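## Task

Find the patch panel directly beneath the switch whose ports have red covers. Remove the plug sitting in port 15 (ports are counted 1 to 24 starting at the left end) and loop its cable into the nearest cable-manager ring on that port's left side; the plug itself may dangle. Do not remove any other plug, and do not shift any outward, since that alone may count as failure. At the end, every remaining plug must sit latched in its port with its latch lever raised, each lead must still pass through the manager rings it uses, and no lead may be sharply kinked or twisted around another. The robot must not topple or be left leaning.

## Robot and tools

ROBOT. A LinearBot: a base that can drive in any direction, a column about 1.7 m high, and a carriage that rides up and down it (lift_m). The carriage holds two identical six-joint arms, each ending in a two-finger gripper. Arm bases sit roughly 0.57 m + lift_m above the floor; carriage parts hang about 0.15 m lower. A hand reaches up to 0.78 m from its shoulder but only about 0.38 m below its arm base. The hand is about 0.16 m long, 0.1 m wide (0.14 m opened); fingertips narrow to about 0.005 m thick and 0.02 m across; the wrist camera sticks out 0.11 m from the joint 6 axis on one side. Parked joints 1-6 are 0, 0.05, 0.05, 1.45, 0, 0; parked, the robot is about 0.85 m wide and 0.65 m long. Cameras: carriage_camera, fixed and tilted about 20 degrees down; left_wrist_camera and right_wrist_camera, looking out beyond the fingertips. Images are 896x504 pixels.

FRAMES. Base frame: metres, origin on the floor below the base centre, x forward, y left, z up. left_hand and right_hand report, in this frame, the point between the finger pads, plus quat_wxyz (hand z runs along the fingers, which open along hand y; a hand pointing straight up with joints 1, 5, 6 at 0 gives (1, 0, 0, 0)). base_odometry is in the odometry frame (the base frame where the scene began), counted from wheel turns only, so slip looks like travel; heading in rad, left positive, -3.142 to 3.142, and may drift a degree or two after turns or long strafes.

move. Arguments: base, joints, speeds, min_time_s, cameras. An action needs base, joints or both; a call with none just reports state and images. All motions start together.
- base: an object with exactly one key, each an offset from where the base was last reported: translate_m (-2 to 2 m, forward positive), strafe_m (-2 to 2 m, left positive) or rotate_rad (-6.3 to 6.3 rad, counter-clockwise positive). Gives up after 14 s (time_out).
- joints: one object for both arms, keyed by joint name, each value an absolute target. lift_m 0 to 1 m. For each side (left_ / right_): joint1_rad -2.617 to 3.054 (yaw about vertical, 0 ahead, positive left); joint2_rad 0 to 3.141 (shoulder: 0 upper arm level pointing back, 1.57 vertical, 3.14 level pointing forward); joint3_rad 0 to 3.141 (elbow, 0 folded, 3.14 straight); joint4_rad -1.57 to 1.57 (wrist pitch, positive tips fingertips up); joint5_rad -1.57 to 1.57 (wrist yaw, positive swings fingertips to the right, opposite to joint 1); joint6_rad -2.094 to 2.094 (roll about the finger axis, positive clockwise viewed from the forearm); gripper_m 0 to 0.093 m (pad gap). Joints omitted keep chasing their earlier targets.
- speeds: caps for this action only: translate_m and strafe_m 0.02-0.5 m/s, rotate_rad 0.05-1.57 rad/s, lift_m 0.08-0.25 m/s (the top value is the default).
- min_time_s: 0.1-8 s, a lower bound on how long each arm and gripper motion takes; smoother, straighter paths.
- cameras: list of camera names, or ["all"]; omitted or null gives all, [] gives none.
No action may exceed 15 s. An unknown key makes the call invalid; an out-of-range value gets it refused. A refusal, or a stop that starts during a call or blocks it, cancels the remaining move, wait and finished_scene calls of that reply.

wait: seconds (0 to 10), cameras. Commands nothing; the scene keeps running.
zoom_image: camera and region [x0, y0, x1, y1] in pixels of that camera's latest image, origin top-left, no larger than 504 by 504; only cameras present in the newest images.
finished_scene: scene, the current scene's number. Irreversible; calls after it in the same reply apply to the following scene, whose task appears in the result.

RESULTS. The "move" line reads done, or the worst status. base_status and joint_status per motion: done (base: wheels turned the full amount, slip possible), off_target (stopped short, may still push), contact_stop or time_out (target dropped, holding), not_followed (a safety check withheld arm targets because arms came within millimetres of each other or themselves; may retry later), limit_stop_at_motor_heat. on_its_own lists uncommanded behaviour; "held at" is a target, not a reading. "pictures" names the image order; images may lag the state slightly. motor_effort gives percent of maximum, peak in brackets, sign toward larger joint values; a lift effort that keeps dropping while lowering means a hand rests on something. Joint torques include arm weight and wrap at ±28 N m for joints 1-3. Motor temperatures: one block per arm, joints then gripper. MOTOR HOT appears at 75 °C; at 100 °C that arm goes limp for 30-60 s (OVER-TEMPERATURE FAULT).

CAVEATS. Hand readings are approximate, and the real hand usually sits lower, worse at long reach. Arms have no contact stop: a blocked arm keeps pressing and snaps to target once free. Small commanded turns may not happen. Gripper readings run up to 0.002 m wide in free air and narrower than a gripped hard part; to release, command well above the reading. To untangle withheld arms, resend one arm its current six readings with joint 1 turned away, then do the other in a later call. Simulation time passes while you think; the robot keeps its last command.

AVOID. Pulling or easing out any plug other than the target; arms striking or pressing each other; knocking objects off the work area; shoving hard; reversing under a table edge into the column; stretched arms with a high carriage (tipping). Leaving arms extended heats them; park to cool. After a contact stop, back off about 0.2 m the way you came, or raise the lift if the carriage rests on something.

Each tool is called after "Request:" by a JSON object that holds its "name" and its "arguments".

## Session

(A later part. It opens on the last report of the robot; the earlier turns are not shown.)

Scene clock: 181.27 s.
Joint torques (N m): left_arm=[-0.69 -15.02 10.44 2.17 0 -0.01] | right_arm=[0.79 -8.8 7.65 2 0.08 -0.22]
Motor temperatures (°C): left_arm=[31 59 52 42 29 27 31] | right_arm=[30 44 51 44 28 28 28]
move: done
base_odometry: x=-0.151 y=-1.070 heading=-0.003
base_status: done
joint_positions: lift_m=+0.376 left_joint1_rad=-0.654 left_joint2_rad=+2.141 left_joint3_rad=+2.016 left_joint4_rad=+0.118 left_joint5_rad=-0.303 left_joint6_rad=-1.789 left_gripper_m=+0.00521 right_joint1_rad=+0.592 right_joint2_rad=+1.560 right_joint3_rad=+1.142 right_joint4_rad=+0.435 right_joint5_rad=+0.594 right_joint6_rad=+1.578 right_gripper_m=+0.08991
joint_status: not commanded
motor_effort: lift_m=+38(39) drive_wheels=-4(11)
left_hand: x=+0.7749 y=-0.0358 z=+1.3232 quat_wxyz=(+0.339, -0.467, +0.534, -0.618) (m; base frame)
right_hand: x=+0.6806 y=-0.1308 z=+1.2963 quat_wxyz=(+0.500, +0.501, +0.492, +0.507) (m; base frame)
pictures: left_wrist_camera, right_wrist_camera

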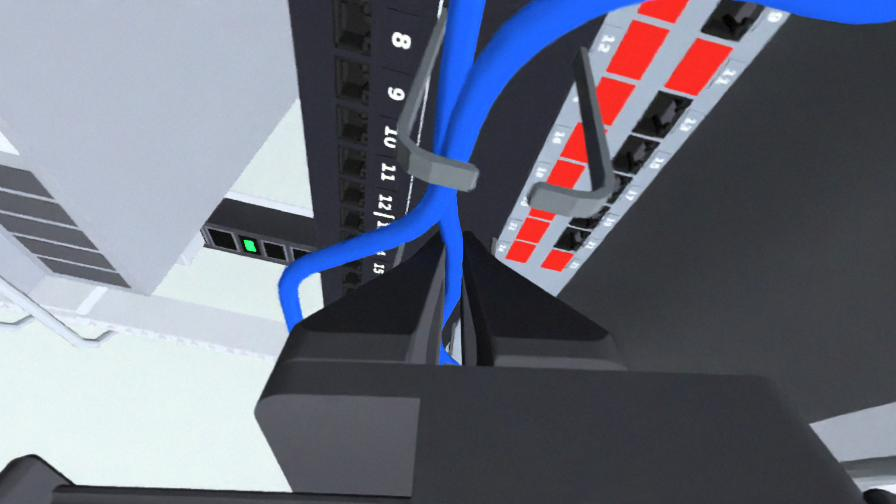

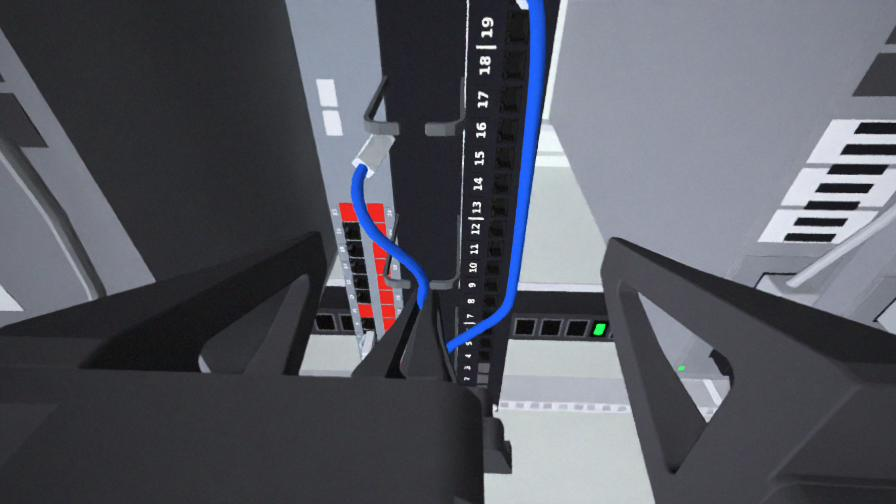

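Request:
{"name": "move", "arguments": {"cameras": ["all"]}}

Scene clock: 182.93 s.
Joint torques (N m): left_arm=[-0.58 -15.24 10.45 2.1 -0.01 0.02] | right_arm=[0.79 -8.83 7.57 1.99 0.09 -0.22]
Motor temperatures (°C): left_arm=[31 59 51 42 29 27 31] | right_arm=[30 44 51 44 28 28 28]
base_odometry: x=-0.151 y=-1.070 heading=-0.003
base_status: done
joint_positions: lift_m=+0.376 left_joint1_rad=-0.654 left_joint2_rad=+2.141 left_joint3_rad=+2.016 left_joint4_rad=+0.118 left_joint5_rad=-0.303 left_joint6_rad=-1.789 left_gripper_m=+0.00521 right_joint1_rad=+0.592 right_joint2_rad=+1.560 right_joint3_rad=+1.142 right_joint4_rad=+0.435 right_joint5_rad=+0.594 right_joint6_rad=+1.578 right_gripper_m=+0.08991
joint_status: not commanded
motor_effort: lift_m=+38(39) drive_wheels=-4(11)
left_hand: x=+0.7749 y=-0.0358 z=+1.3232 quat_wxyz=(+0.339, -0.467, +0.534, -0.618) (m; base frame)
right_hand: x=+0.6806 y=-0.1308 z=+1.2963 quat_wxyz=(+0.500, +0.501, +0.492, +0.507) (m; base frame)
pictures: carriage_camera, left_wrist_camera, right_wrist_camera

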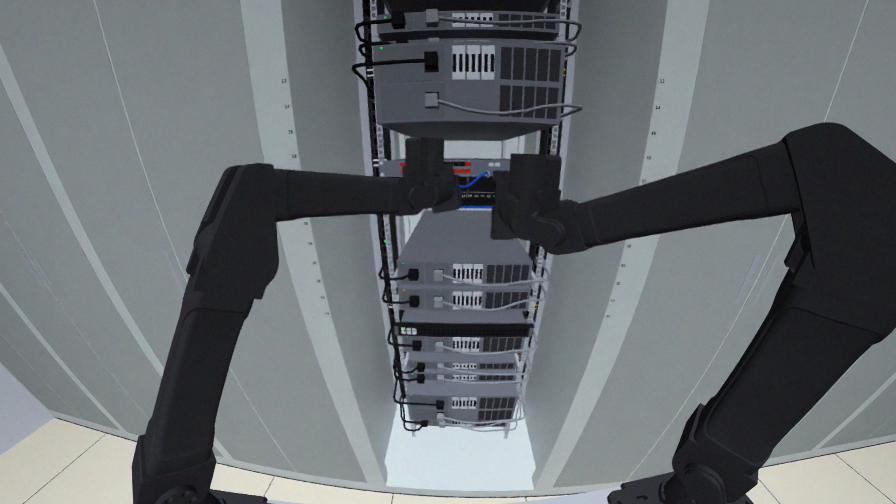

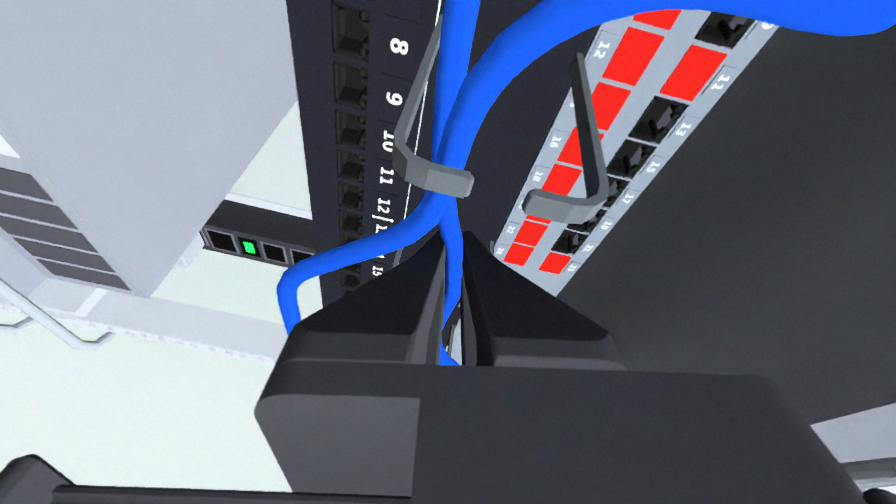

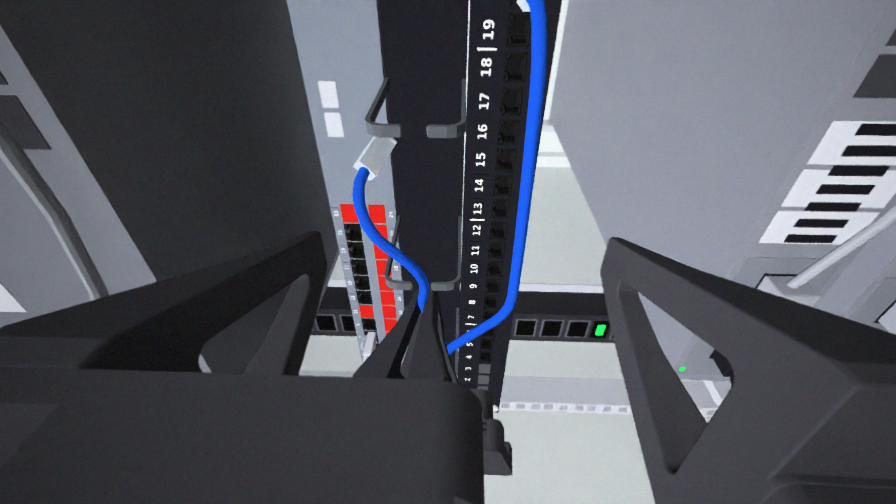

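Request:
{"name": "zoom_image", "arguments": {"camera": "right_wrist_camera", "region": [330, 180, 510, 380]}}

Request:
{"name": "zoom_image", "arguments": {"camera": "left_wrist_camera", "region": [340, 80, 560, 300]}}

Scaled by 2.520 from the camera's 896x504 image, which has a finer 1280x720 frame.

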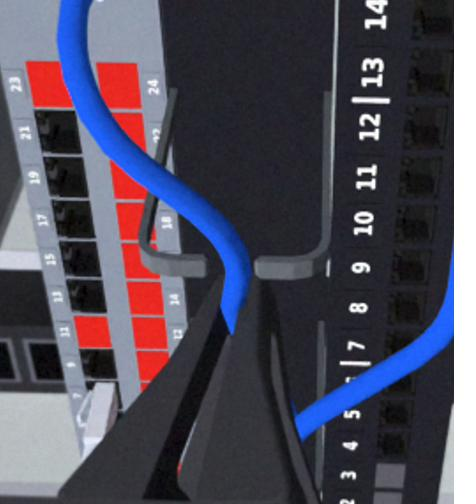

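Scaled by 2.291 from the camera's 896x504 image, which has a finer 1280x720 frame.

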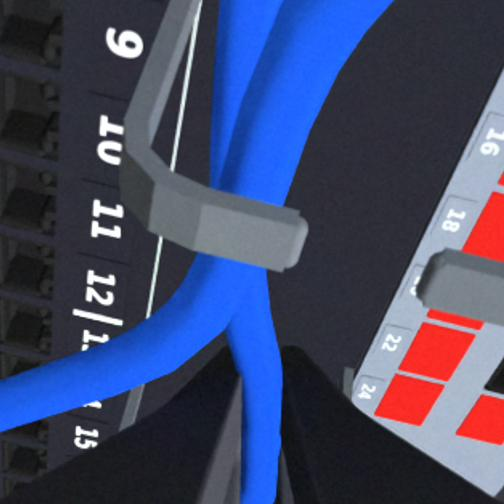

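Request:
{"name": "move", "arguments": {"base": {"translate_m": 0.010}, "speeds": {"translate_m": 0.02}, "cameras": ["left_wrist_camera", "right_wrist_camera"]}}

Request:
{"name": "zoom_image", "arguments": {"camera": "right_wrist_camera", "region": [330, 180, 510, 380]}}

Request:
{"name": "zoom_image", "arguments": {"camera": "left_wrist_camera", "region": [340, 80, 560, 300]}}

Scene clock: 184.80 s.
Joint torques (N m): left_arm=[-0.8 -15.41 10.28 2.14 0 0.03] | right_arm=[0.87 -8.94 7.56 2 0.09 -0.22]
Motor temperatures (°C): left_arm=[31 60 51 43 29 27 31] | right_arm=[30 44 51 44 28 28 28]
move: done
base_odometry: x=-0.141 y=-1.070 heading=-0.003
base_status: done
joint_positions: lift_m=+0.376 left_joint1_rad=-0.654 left_joint2_rad=+2.141 left_joint3_rad=+2.016 left_joint4_rad=+0.118 left_joint5_rad=-0.303 left_joint6_rad=-1.789 left_gripper_m=+0.00521 right_joint1_rad=+0.592 right_joint2_rad=+1.560 right_joint3_rad=+1.142 right_joint4_rad=+0.434 right_joint5_rad=+0.594 right_joint6_rad=+1.578 right_gripper_m=+0.08991
joint_status: not commanded
motor_effort: lift_m=+38(39) drive_wheels=+4(11)
left_hand: x=+0.7749 y=-0.0358 z=+1.3230 quat_wxyz=(+0.339, -0.467, +0.535, -0.618) (m; base frame)
right_hand: x=+0.6806 y=-0.1308 z=+1.2960 quat_wxyz=(+0.500, +0.501, +0.492, +0.507) (m; base frame)
pictures: left_wrist_camera, right_wrist_camera

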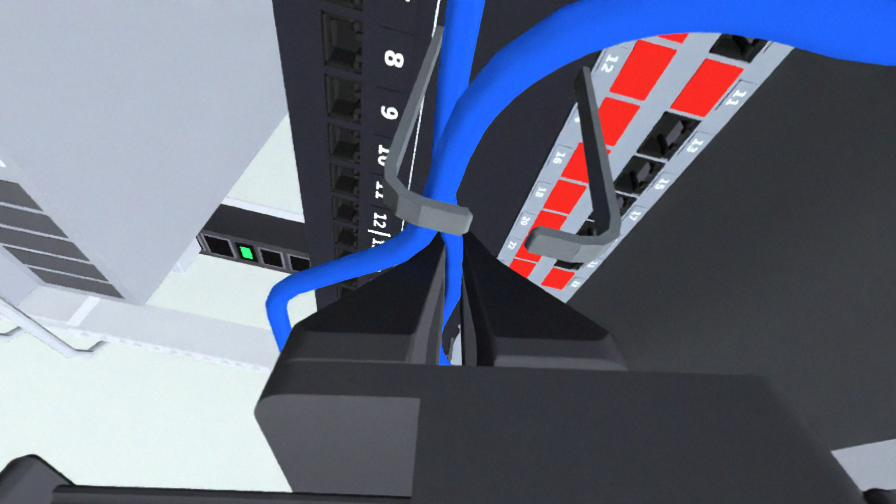

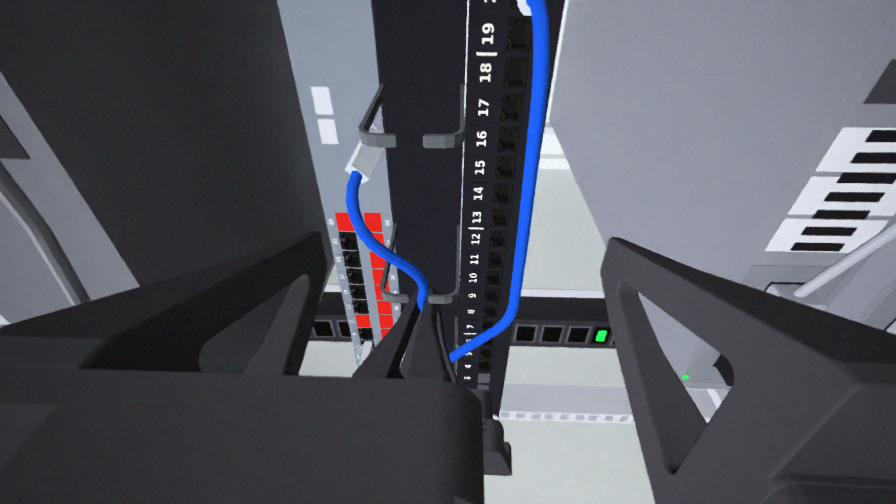

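Scaled by 2.520 from the camera's 896x504 image, which has a finer 1280x720 frame.

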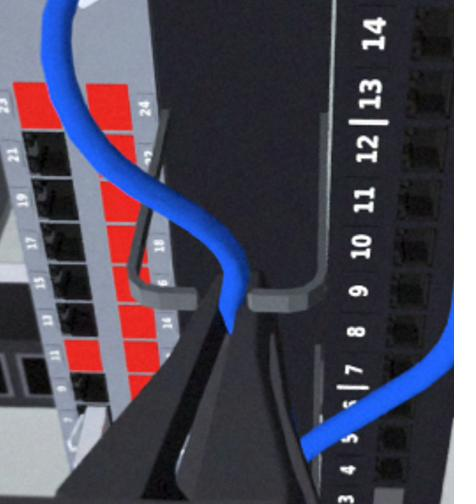

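Scaled by 2.291 from the camera's 896x504 image, which has a finer 1280x720 frame.

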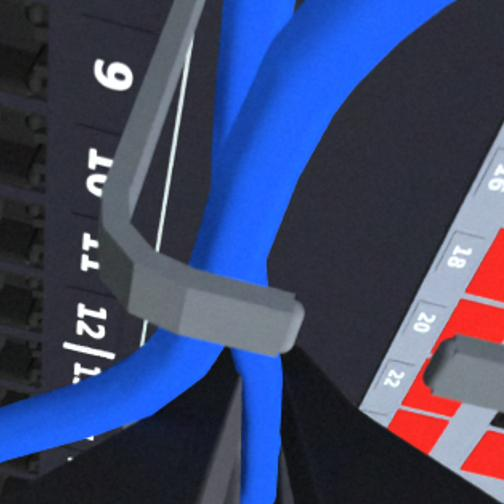

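Request:
{"name": "zoom_image", "arguments": {"camera": "right_wrist_camera", "region": [380, 250, 470, 330]}}

Request:
{"name": "zoom_image", "arguments": {"camera": "left_wrist_camera", "region": [400, 180, 520, 300]}}

Scaled by 5.600 from the camera's 896x504 image, which has a finer 1280x720 frame.

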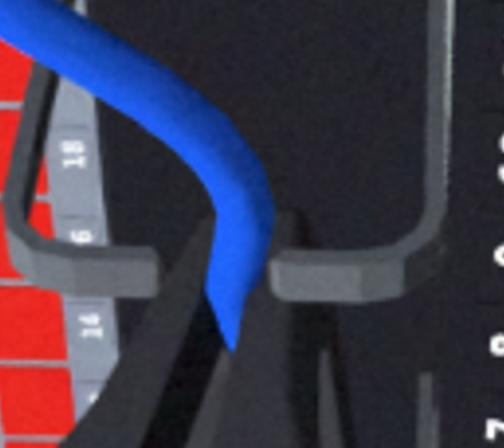

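Scaled by 4.200 from the camera's 896x504 image, which has a finer 1280x720 frame.

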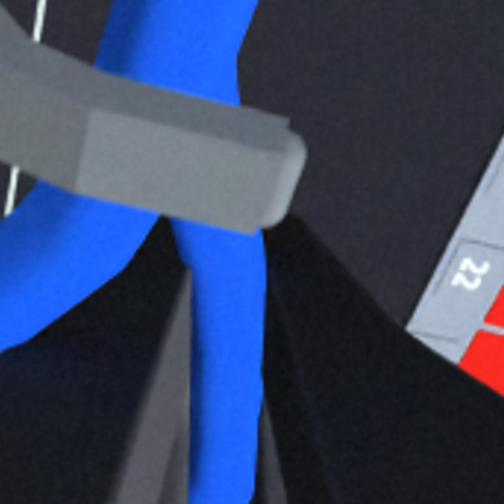

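Request:
{"name": "move", "arguments": {"joints": {"lift_m": 0.369}, "speeds": {"lift_m": 0.08}, "cameras": ["left_wrist_camera", "right_wrist_camera"]}}

Request:
{"name": "zoom_image", "arguments": {"camera": "right_wrist_camera", "region": [380, 250, 470, 330]}}

Request:
{"name": "zoom_image", "arguments": {"camera": "left_wrist_camera", "region": [340, 80, 560, 300]}}

Scene clock: 193.77 s.
Joint torques (N m): left_arm=[-0.72 -15.46 10.21 2.11 0.02 0.04] | right_arm=[0.83 -8.8 7.75 2.03 0.09 -0.22]
Motor temperatures (°C): left_arm=[31 62 51 43 29 27 31] | right_arm=[30 43 52 44 28 28 28]
move: done
base_odometry: x=-0.141 y=-1.070 heading=-0.003
base_status: not commanded
joint_positions: lift_m=+0.369 left_joint1_rad=-0.654 left_joint2_rad=+2.143 left_joint3_rad=+2.017 left_joint4_rad=+0.120 left_joint5_rad=-0.304 left_joint6_rad=-1.789 left_gripper_m=+0.00521 right_joint1_rad=+0.592 right_joint2_rad=+1.560 right_joint3_rad=+1.140 right_joint4_rad=+0.431 right_joint5_rad=+0.594 right_joint6_rad=+1.578 right_gripper_m=+0.08991
joint_status: all done
motor_effort: lift_m=+39(40) drive_wheels=+5(6)
left_hand: x=+0.7752 y=-0.0360 z=+1.3162 quat_wxyz=(+0.339, -0.467, +0.534, -0.618) (m; base frame)
right_hand: x=+0.6804 y=-0.1310 z=+1.2881 quat_wxyz=(+0.499, +0.502, +0.493, +0.505) (m; base frame)
pictures: left_wrist_camera, right_wrist_camera

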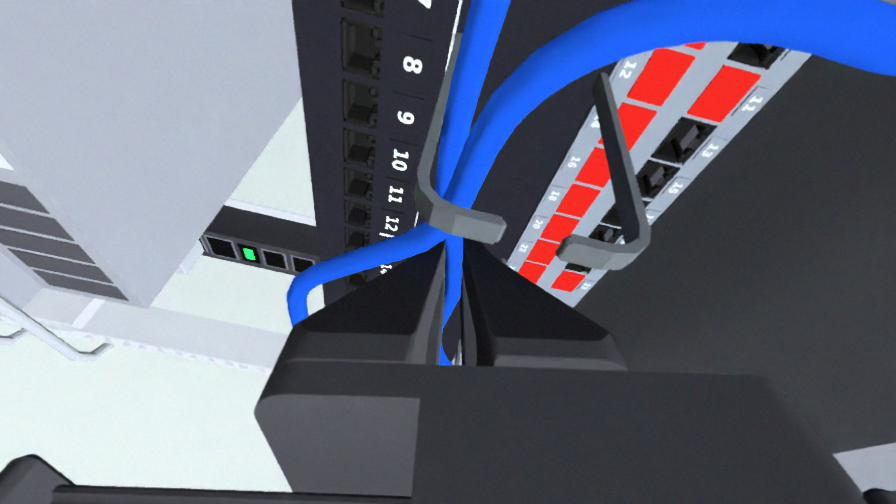

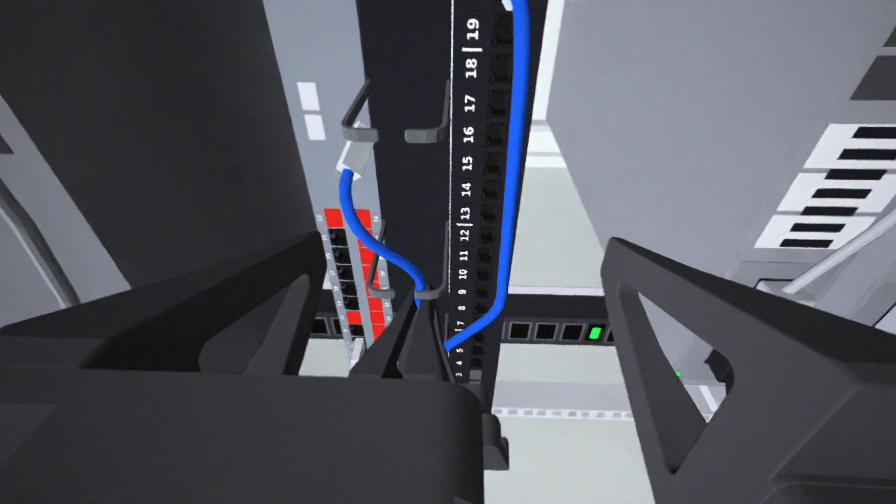

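Scaled by 5.600 from the camera's 896x504 image, which has a finer 1280x720 frame.

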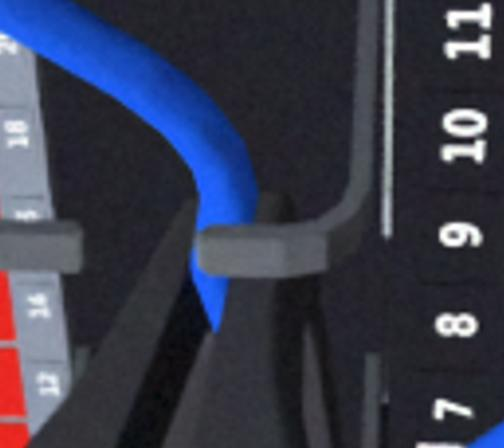

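Scaled by 2.291 from the camera's 896x504 image, which has a finer 1280x720 frame.

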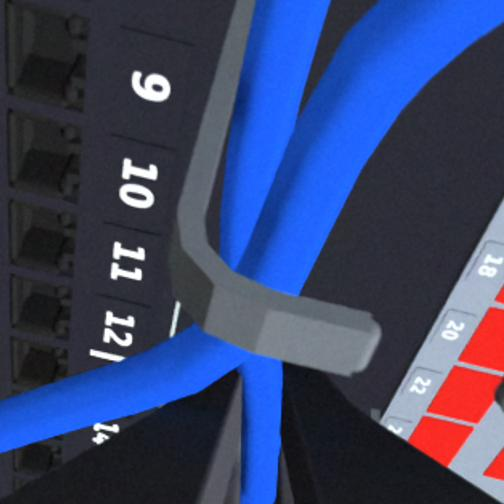

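Request:
{"name": "zoom_image", "arguments": {"camera": "right_wrist_camera", "region": [310, 60, 460, 220]}}

Scaled by 3.150 from the camera's 896x504 image, which has a finer 1280x720 frame.

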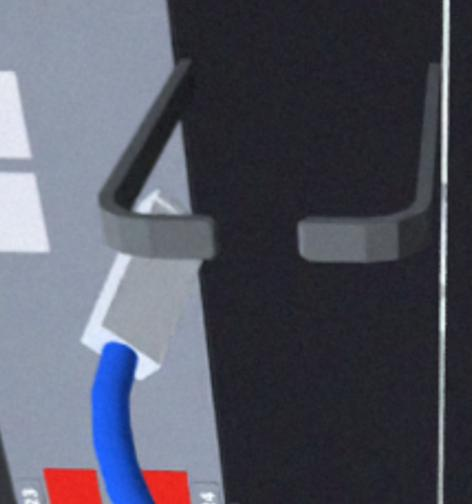

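Request:
{"name": "move", "arguments": {"joints": {"lift_m": 0.361}, "speeds": {"lift_m": 0.08}, "cameras": ["left_wrist_camera", "right_wrist_camera"]}}

Request:
{"name": "zoom_image", "arguments": {"camera": "right_wrist_camera", "region": [360, 240, 460, 340]}}

Request:
{"name": "zoom_image", "arguments": {"camera": "left_wrist_camera", "region": [340, 80, 560, 300]}}

Scene clock: 198.90 s.
Joint torques (N m): left_arm=[-0.76 -15.34 9.91 1.95 0.02 0.06] | right_arm=[0.79 -8.7 7.86 2.06 0.09 -0.22]
Motor temperatures (°C): left_arm=[31 62 51 43 29 27 31] | right_arm=[30 42 51 44 28 28 28]
move: done
base_odometry: x=-0.141 y=-1.070 heading=-0.003
base_status: not commanded
joint_positions: lift_m=+0.361 left_joint1_rad=-0.654 left_joint2_rad=+2.143 left_joint3_rad=+2.019 left_joint4_rad=+0.135 left_joint5_rad=-0.306 left_joint6_rad=-1.789 left_gripper_m=+0.00521 right_joint1_rad=+0.592 right_joint2_rad=+1.559 right_joint3_rad=+1.139 right_joint4_rad=+0.430 right_joint5_rad=+0.594 right_joint6_rad=+1.578 right_gripper_m=+0.08991
joint_status: all done
motor_effort: lift_m=+39(40) drive_wheels=+5(6)
left_hand: x=+0.7753 y=-0.0355 z=+1.3128 quat_wxyz=(+0.341, -0.465, +0.528, -0.624) (m; base frame)
right_hand: x=+0.6803 y=-0.1310 z=+1.2794 quat_wxyz=(+0.499, +0.502, +0.494, +0.505) (m; base frame)
pictures: left_wrist_camera, right_wrist_camera

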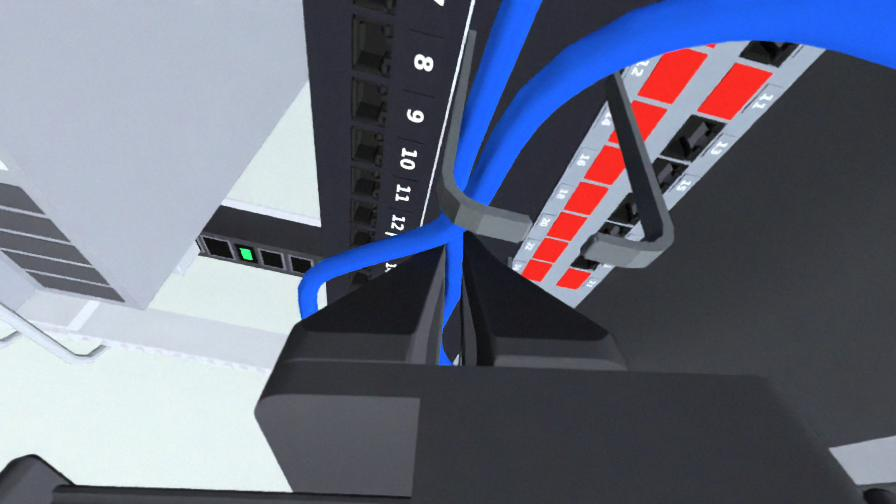

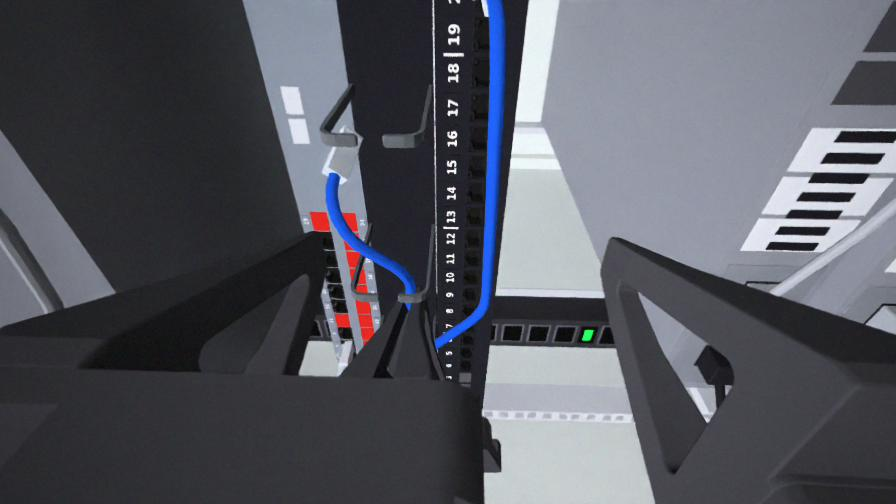

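Scaled by 5.040 from the camera's 896x504 image, which has a finer 1280x720 frame.

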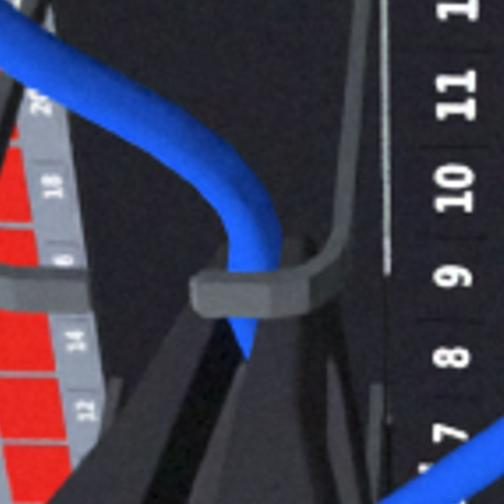

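Scaled by 2.291 from the camera's 896x504 image, which has a finer 1280x720 frame.

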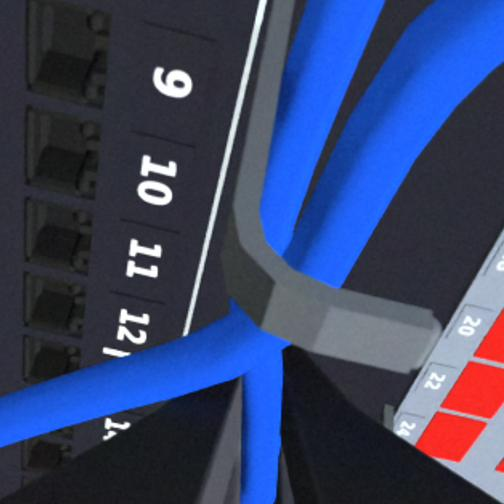

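Request:
{"name": "move", "arguments": {"joints": {"lift_m": 0.354}, "speeds": {"lift_m": 0.08}, "cameras": ["left_wrist_camera", "right_wrist_camera"]}}

Request:
{"name": "zoom_image", "arguments": {"camera": "right_wrist_camera", "region": [350, 240, 450, 340]}}

Request:
{"name": "zoom_image", "arguments": {"camera": "left_wrist_camera", "region": [340, 80, 560, 300]}}

Scene clock: 200.57 s.
Joint torques (N m): left_arm=[-0.66 -15.3 9.72 1.81 0.07 0] | right_arm=[0.8 -8.64 7.83 2.06 0.09 -0.22]
Motor temperatures (°C): left_arm=[31 62 51 43 29 27 31] | right_arm=[30 42 51 44 28 28 28]
move: done
base_odometry: x=-0.141 y=-1.070 heading=-0.003
base_status: not commanded
joint_positions: lift_m=+0.354 left_joint1_rad=-0.654 left_joint2_rad=+2.143 left_joint3_rad=+2.022 left_joint4_rad=+0.146 left_joint5_rad=-0.307 left_joint6_rad=-1.789 left_gripper_m=+0.00521 right_joint1_rad=+0.592 right_joint2_rad=+1.558 right_joint3_rad=+1.138 right_joint4_rad=+0.430 right_joint5_rad=+0.594 right_joint6_rad=+1.578 right_gripper_m=+0.08991
joint_status: all done
motor_effort: lift_m=+39(40) drive_wheels=+5(6)
left_hand: x=+0.7752 y=-0.0352 z=+1.3100 quat_wxyz=(+0.342, -0.463, +0.523, -0.629) (m; base frame)
right_hand: x=+0.6802 y=-0.1311 z=+1.2725 quat_wxyz=(+0.499, +0.502, +0.494, +0.505) (m; base frame)
pictures: left_wrist_camera, right_wrist_camera

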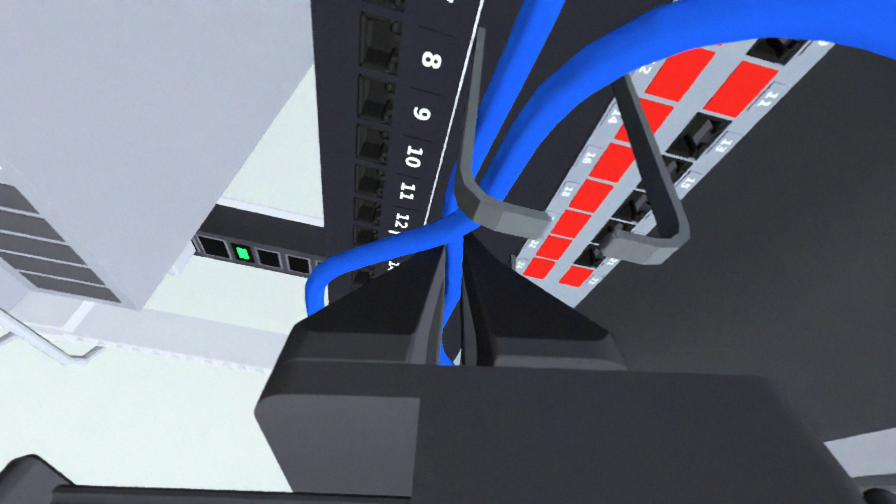

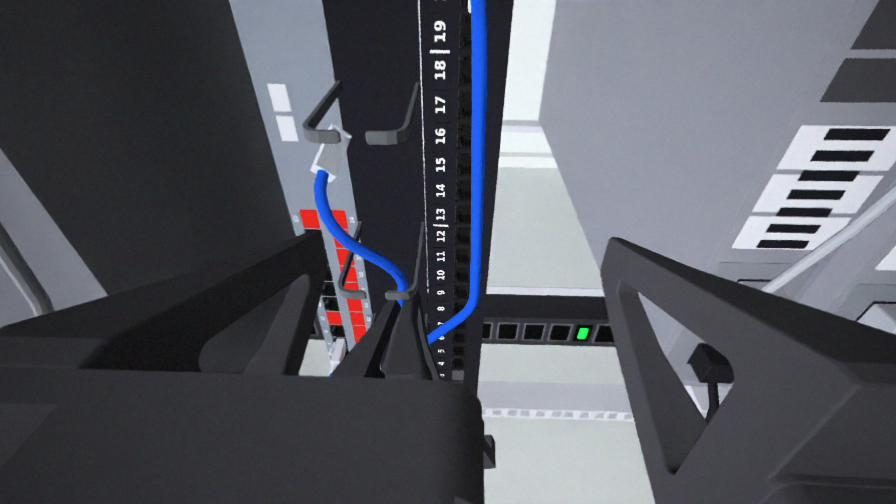

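Scaled by 5.040 from the camera's 896x504 image, which has a finer 1280x720 frame.

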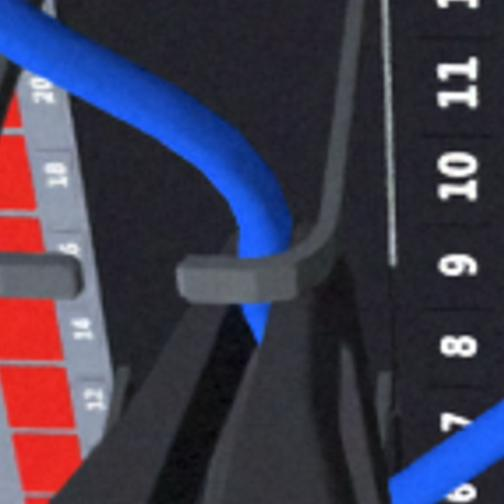

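Scaled by 2.291 from the camera's 896x504 image, which has a finer 1280x720 frame.

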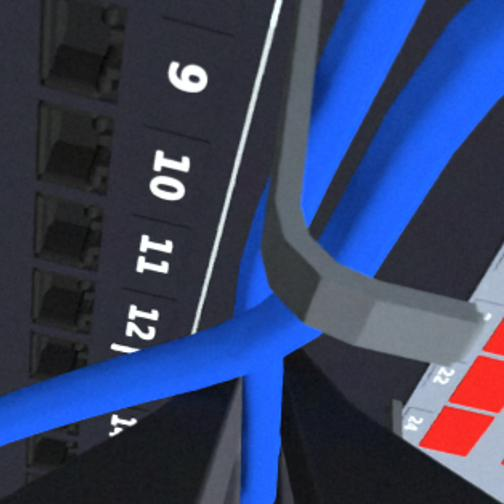

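Request:
{"name": "zoom_image", "arguments": {"camera": "right_wrist_camera", "region": [280, 70, 440, 220]}}

Scaled by 3.150 from the camera's 896x504 image, which has a finer 1280x720 frame.

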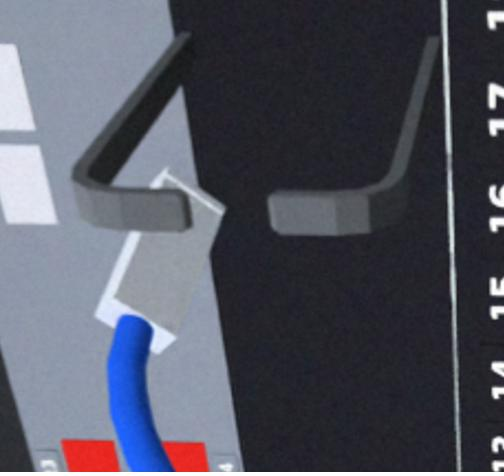

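Request:
{"name": "move", "arguments": {"joints": {"left_gripper_m": 0.012}, "min_time_s": 3, "cameras": ["left_wrist_camera", "right_wrist_camera"]}}

Request:
{"name": "zoom_image", "arguments": {"camera": "right_wrist_camera", "region": [290, 80, 490, 360]}}

Request:
{"name": "zoom_image", "arguments": {"camera": "left_wrist_camera", "region": [340, 80, 560, 300]}}

Scene clock: 207.13 s.
Joint torques (N m): left_arm=[-0.58 -15.16 9.76 1.78 0.06 0.06] | right_arm=[0.79 -8.68 7.87 2.05 0.09 -0.22]
Motor temperatures (°C): left_arm=[31 63 51 43 29 27 31] | right_arm=[30 41 51 44 28 28 28]
move: done
base_odometry: x=-0.141 y=-1.070 heading=-0.003
base_status: not commanded
joint_positions: lift_m=+0.354 left_joint1_rad=-0.654 left_joint2_rad=+2.143 left_joint3_rad=+2.022 left_joint4_rad=+0.146 left_joint5_rad=-0.307 left_joint6_rad=-1.791 left_gripper_m=+0.01196 right_joint1_rad=+0.592 right_joint2_rad=+1.558 right_joint3_rad=+1.138 right_joint4_rad=+0.430 right_joint5_rad=+0.594 right_joint6_rad=+1.578 right_gripper_m=+0.08991
joint_status: all done
motor_effort: lift_m=+38(39) drive_wheels=+4(6)
left_hand: x=+0.7752 y=-0.0352 z=+1.3099 quat_wxyz=(+0.342, -0.464, +0.522, -0.629) (m; base frame)
right_hand: x=+0.6802 y=-0.1311 z=+1.2725 quat_wxyz=(+0.499, +0.502, +0.494, +0.505) (m; base frame)
pictures: left_wrist_camera, right_wrist_camera

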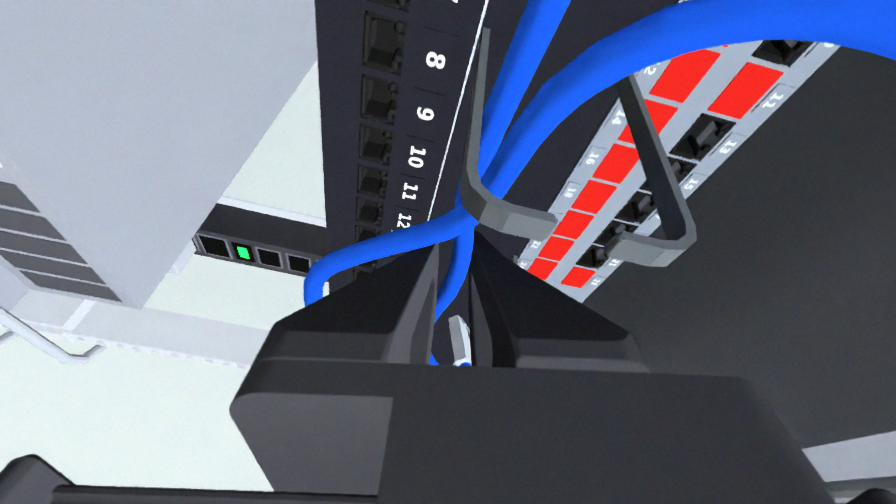

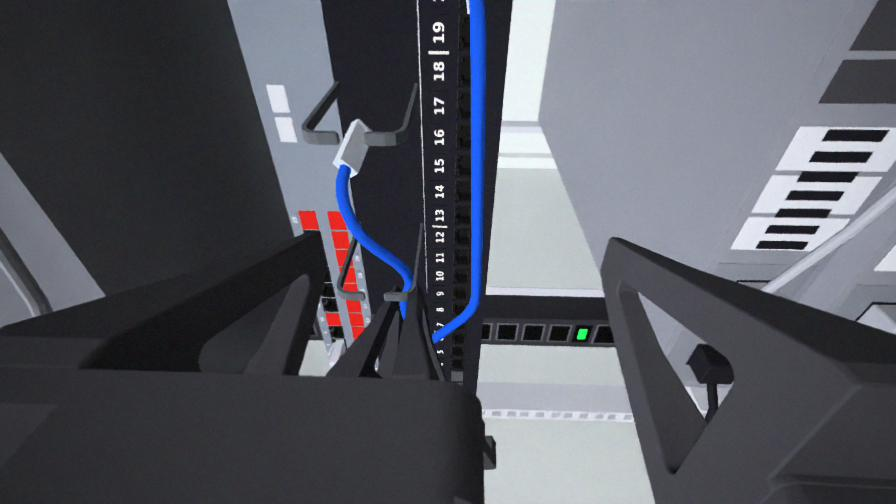

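Scaled by 1.800 from the camera's 896x504 image, which has a finer 1280x720 frame.

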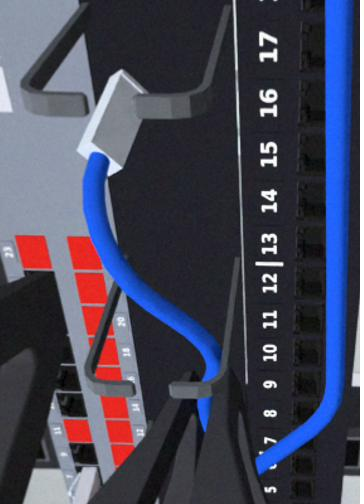

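Scaled by 2.291 from the camera's 896x504 image, which has a finer 1280x720 frame.

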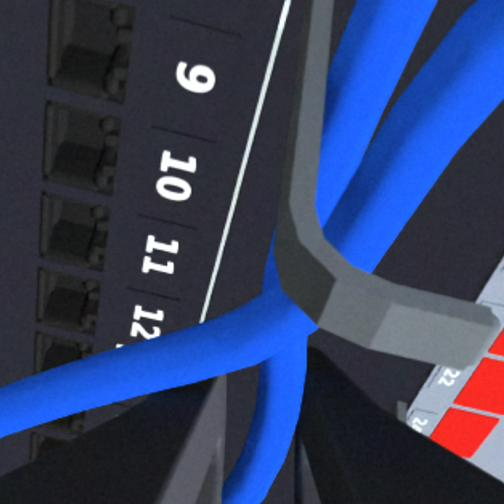

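Request:
{"name": "zoom_image", "arguments": {"camera": "right_wrist_camera", "region": [290, 70, 430, 210]}}

Request:
{"name": "zoom_image", "arguments": {"camera": "right_wrist_camera", "region": [350, 240, 450, 340]}}

Scaled by 3.600 from the camera's 896x504 image, which has a finer 1280x720 frame.

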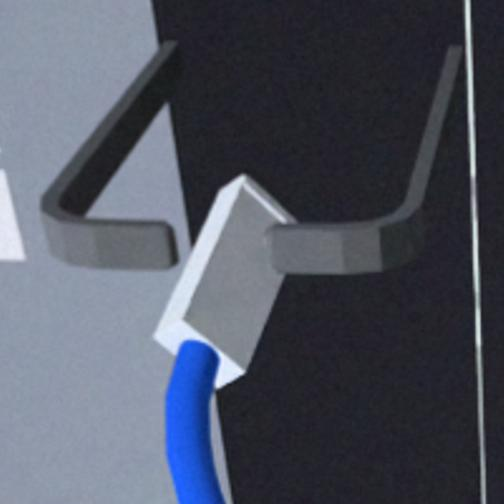

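Scaled by 5.040 from the camera's 896x504 image, which has a finer 1280x720 frame.

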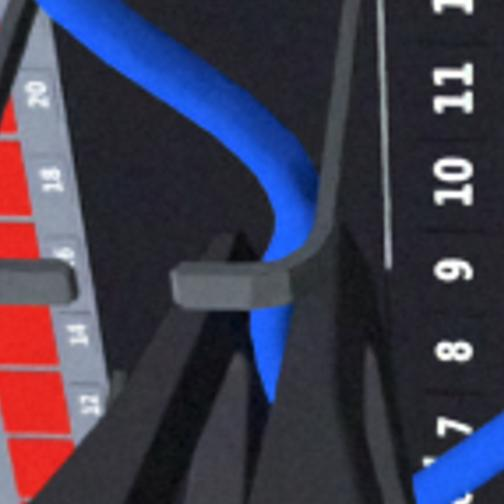

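Request:
{"name": "move", "arguments": {"joints": {"left_gripper_m": 0.018}, "min_time_s": 3, "cameras": ["left_wrist_camera", "right_wrist_camera"]}}

Request:
{"name": "zoom_image", "arguments": {"camera": "right_wrist_camera", "region": [290, 80, 490, 360]}}

Request:
{"name": "zoom_image", "arguments": {"camera": "left_wrist_camera", "region": [340, 80, 560, 300]}}

Scene clock: 213.90 s.
Joint torques (N m): left_arm=[-0.76 -15.39 9.62 1.8 0.05 0.04] | right_arm=[0.8 -8.66 7.86 2.05 0.09 -0.22]
Motor temperatures (°C): left_arm=[31 63 51 43 29 27 31] | right_arm=[30 41 51 44 28 28 27]
move: done
base_odometry: x=-0.141 y=-1.070 heading=-0.003
base_status: not commanded
joint_positions: lift_m=+0.354 left_joint1_rad=-0.654 left_joint2_rad=+2.143 left_joint3_rad=+2.022 left_joint4_rad=+0.144 left_joint5_rad=-0.307 left_joint6_rad=-1.791 left_gripper_m=+0.01793 right_joint1_rad=+0.592 right_joint2_rad=+1.558 right_joint3_rad=+1.138 right_joint4_rad=+0.430 right_joint5_rad=+0.594 right_joint6_rad=+1.578 right_gripper_m=+0.08991
joint_status: all done
motor_effort: lift_m=+38(39) drive_wheels=+3(6)
left_hand: x=+0.7752 y=-0.0352 z=+1.3096 quat_wxyz=(+0.342, -0.464, +0.523, -0.628) (m; base frame)
right_hand: x=+0.6802 y=-0.1311 z=+1.2725 quat_wxyz=(+0.499, +0.502, +0.494, +0.505) (m; base frame)
pictures: left_wrist_camera, right_wrist_camera

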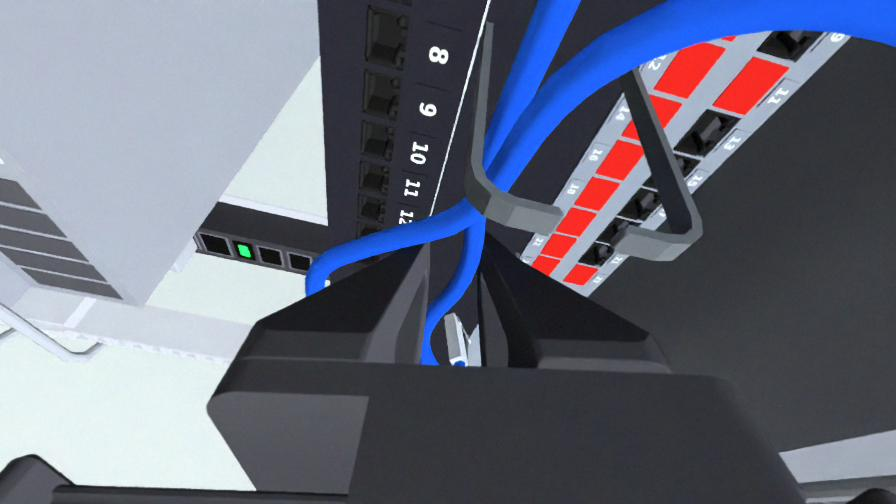

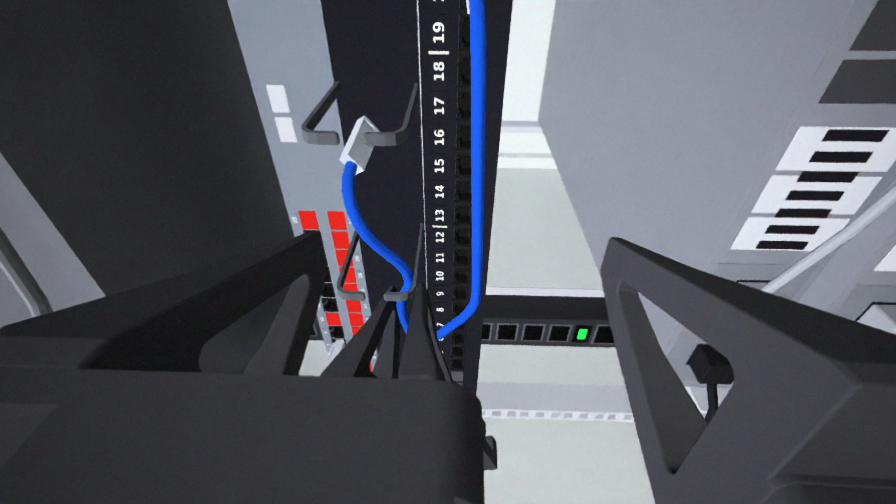

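Scaled by 1.800 from the camera's 896x504 image, which has a finer 1280x720 frame.

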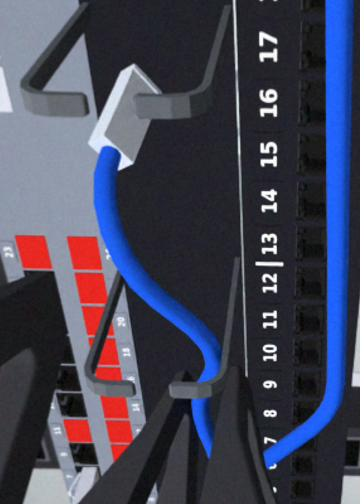

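Scaled by 2.291 from the camera's 896x504 image, which has a finer 1280x720 frame.

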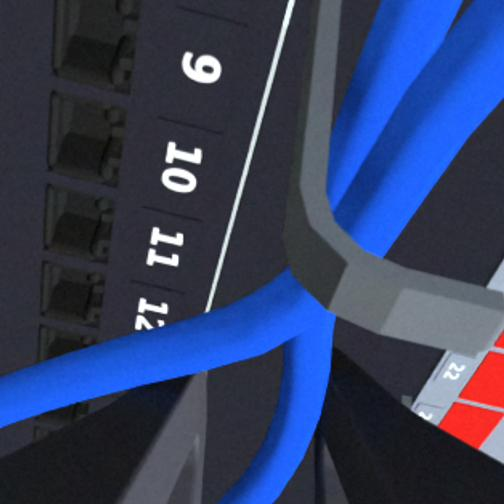

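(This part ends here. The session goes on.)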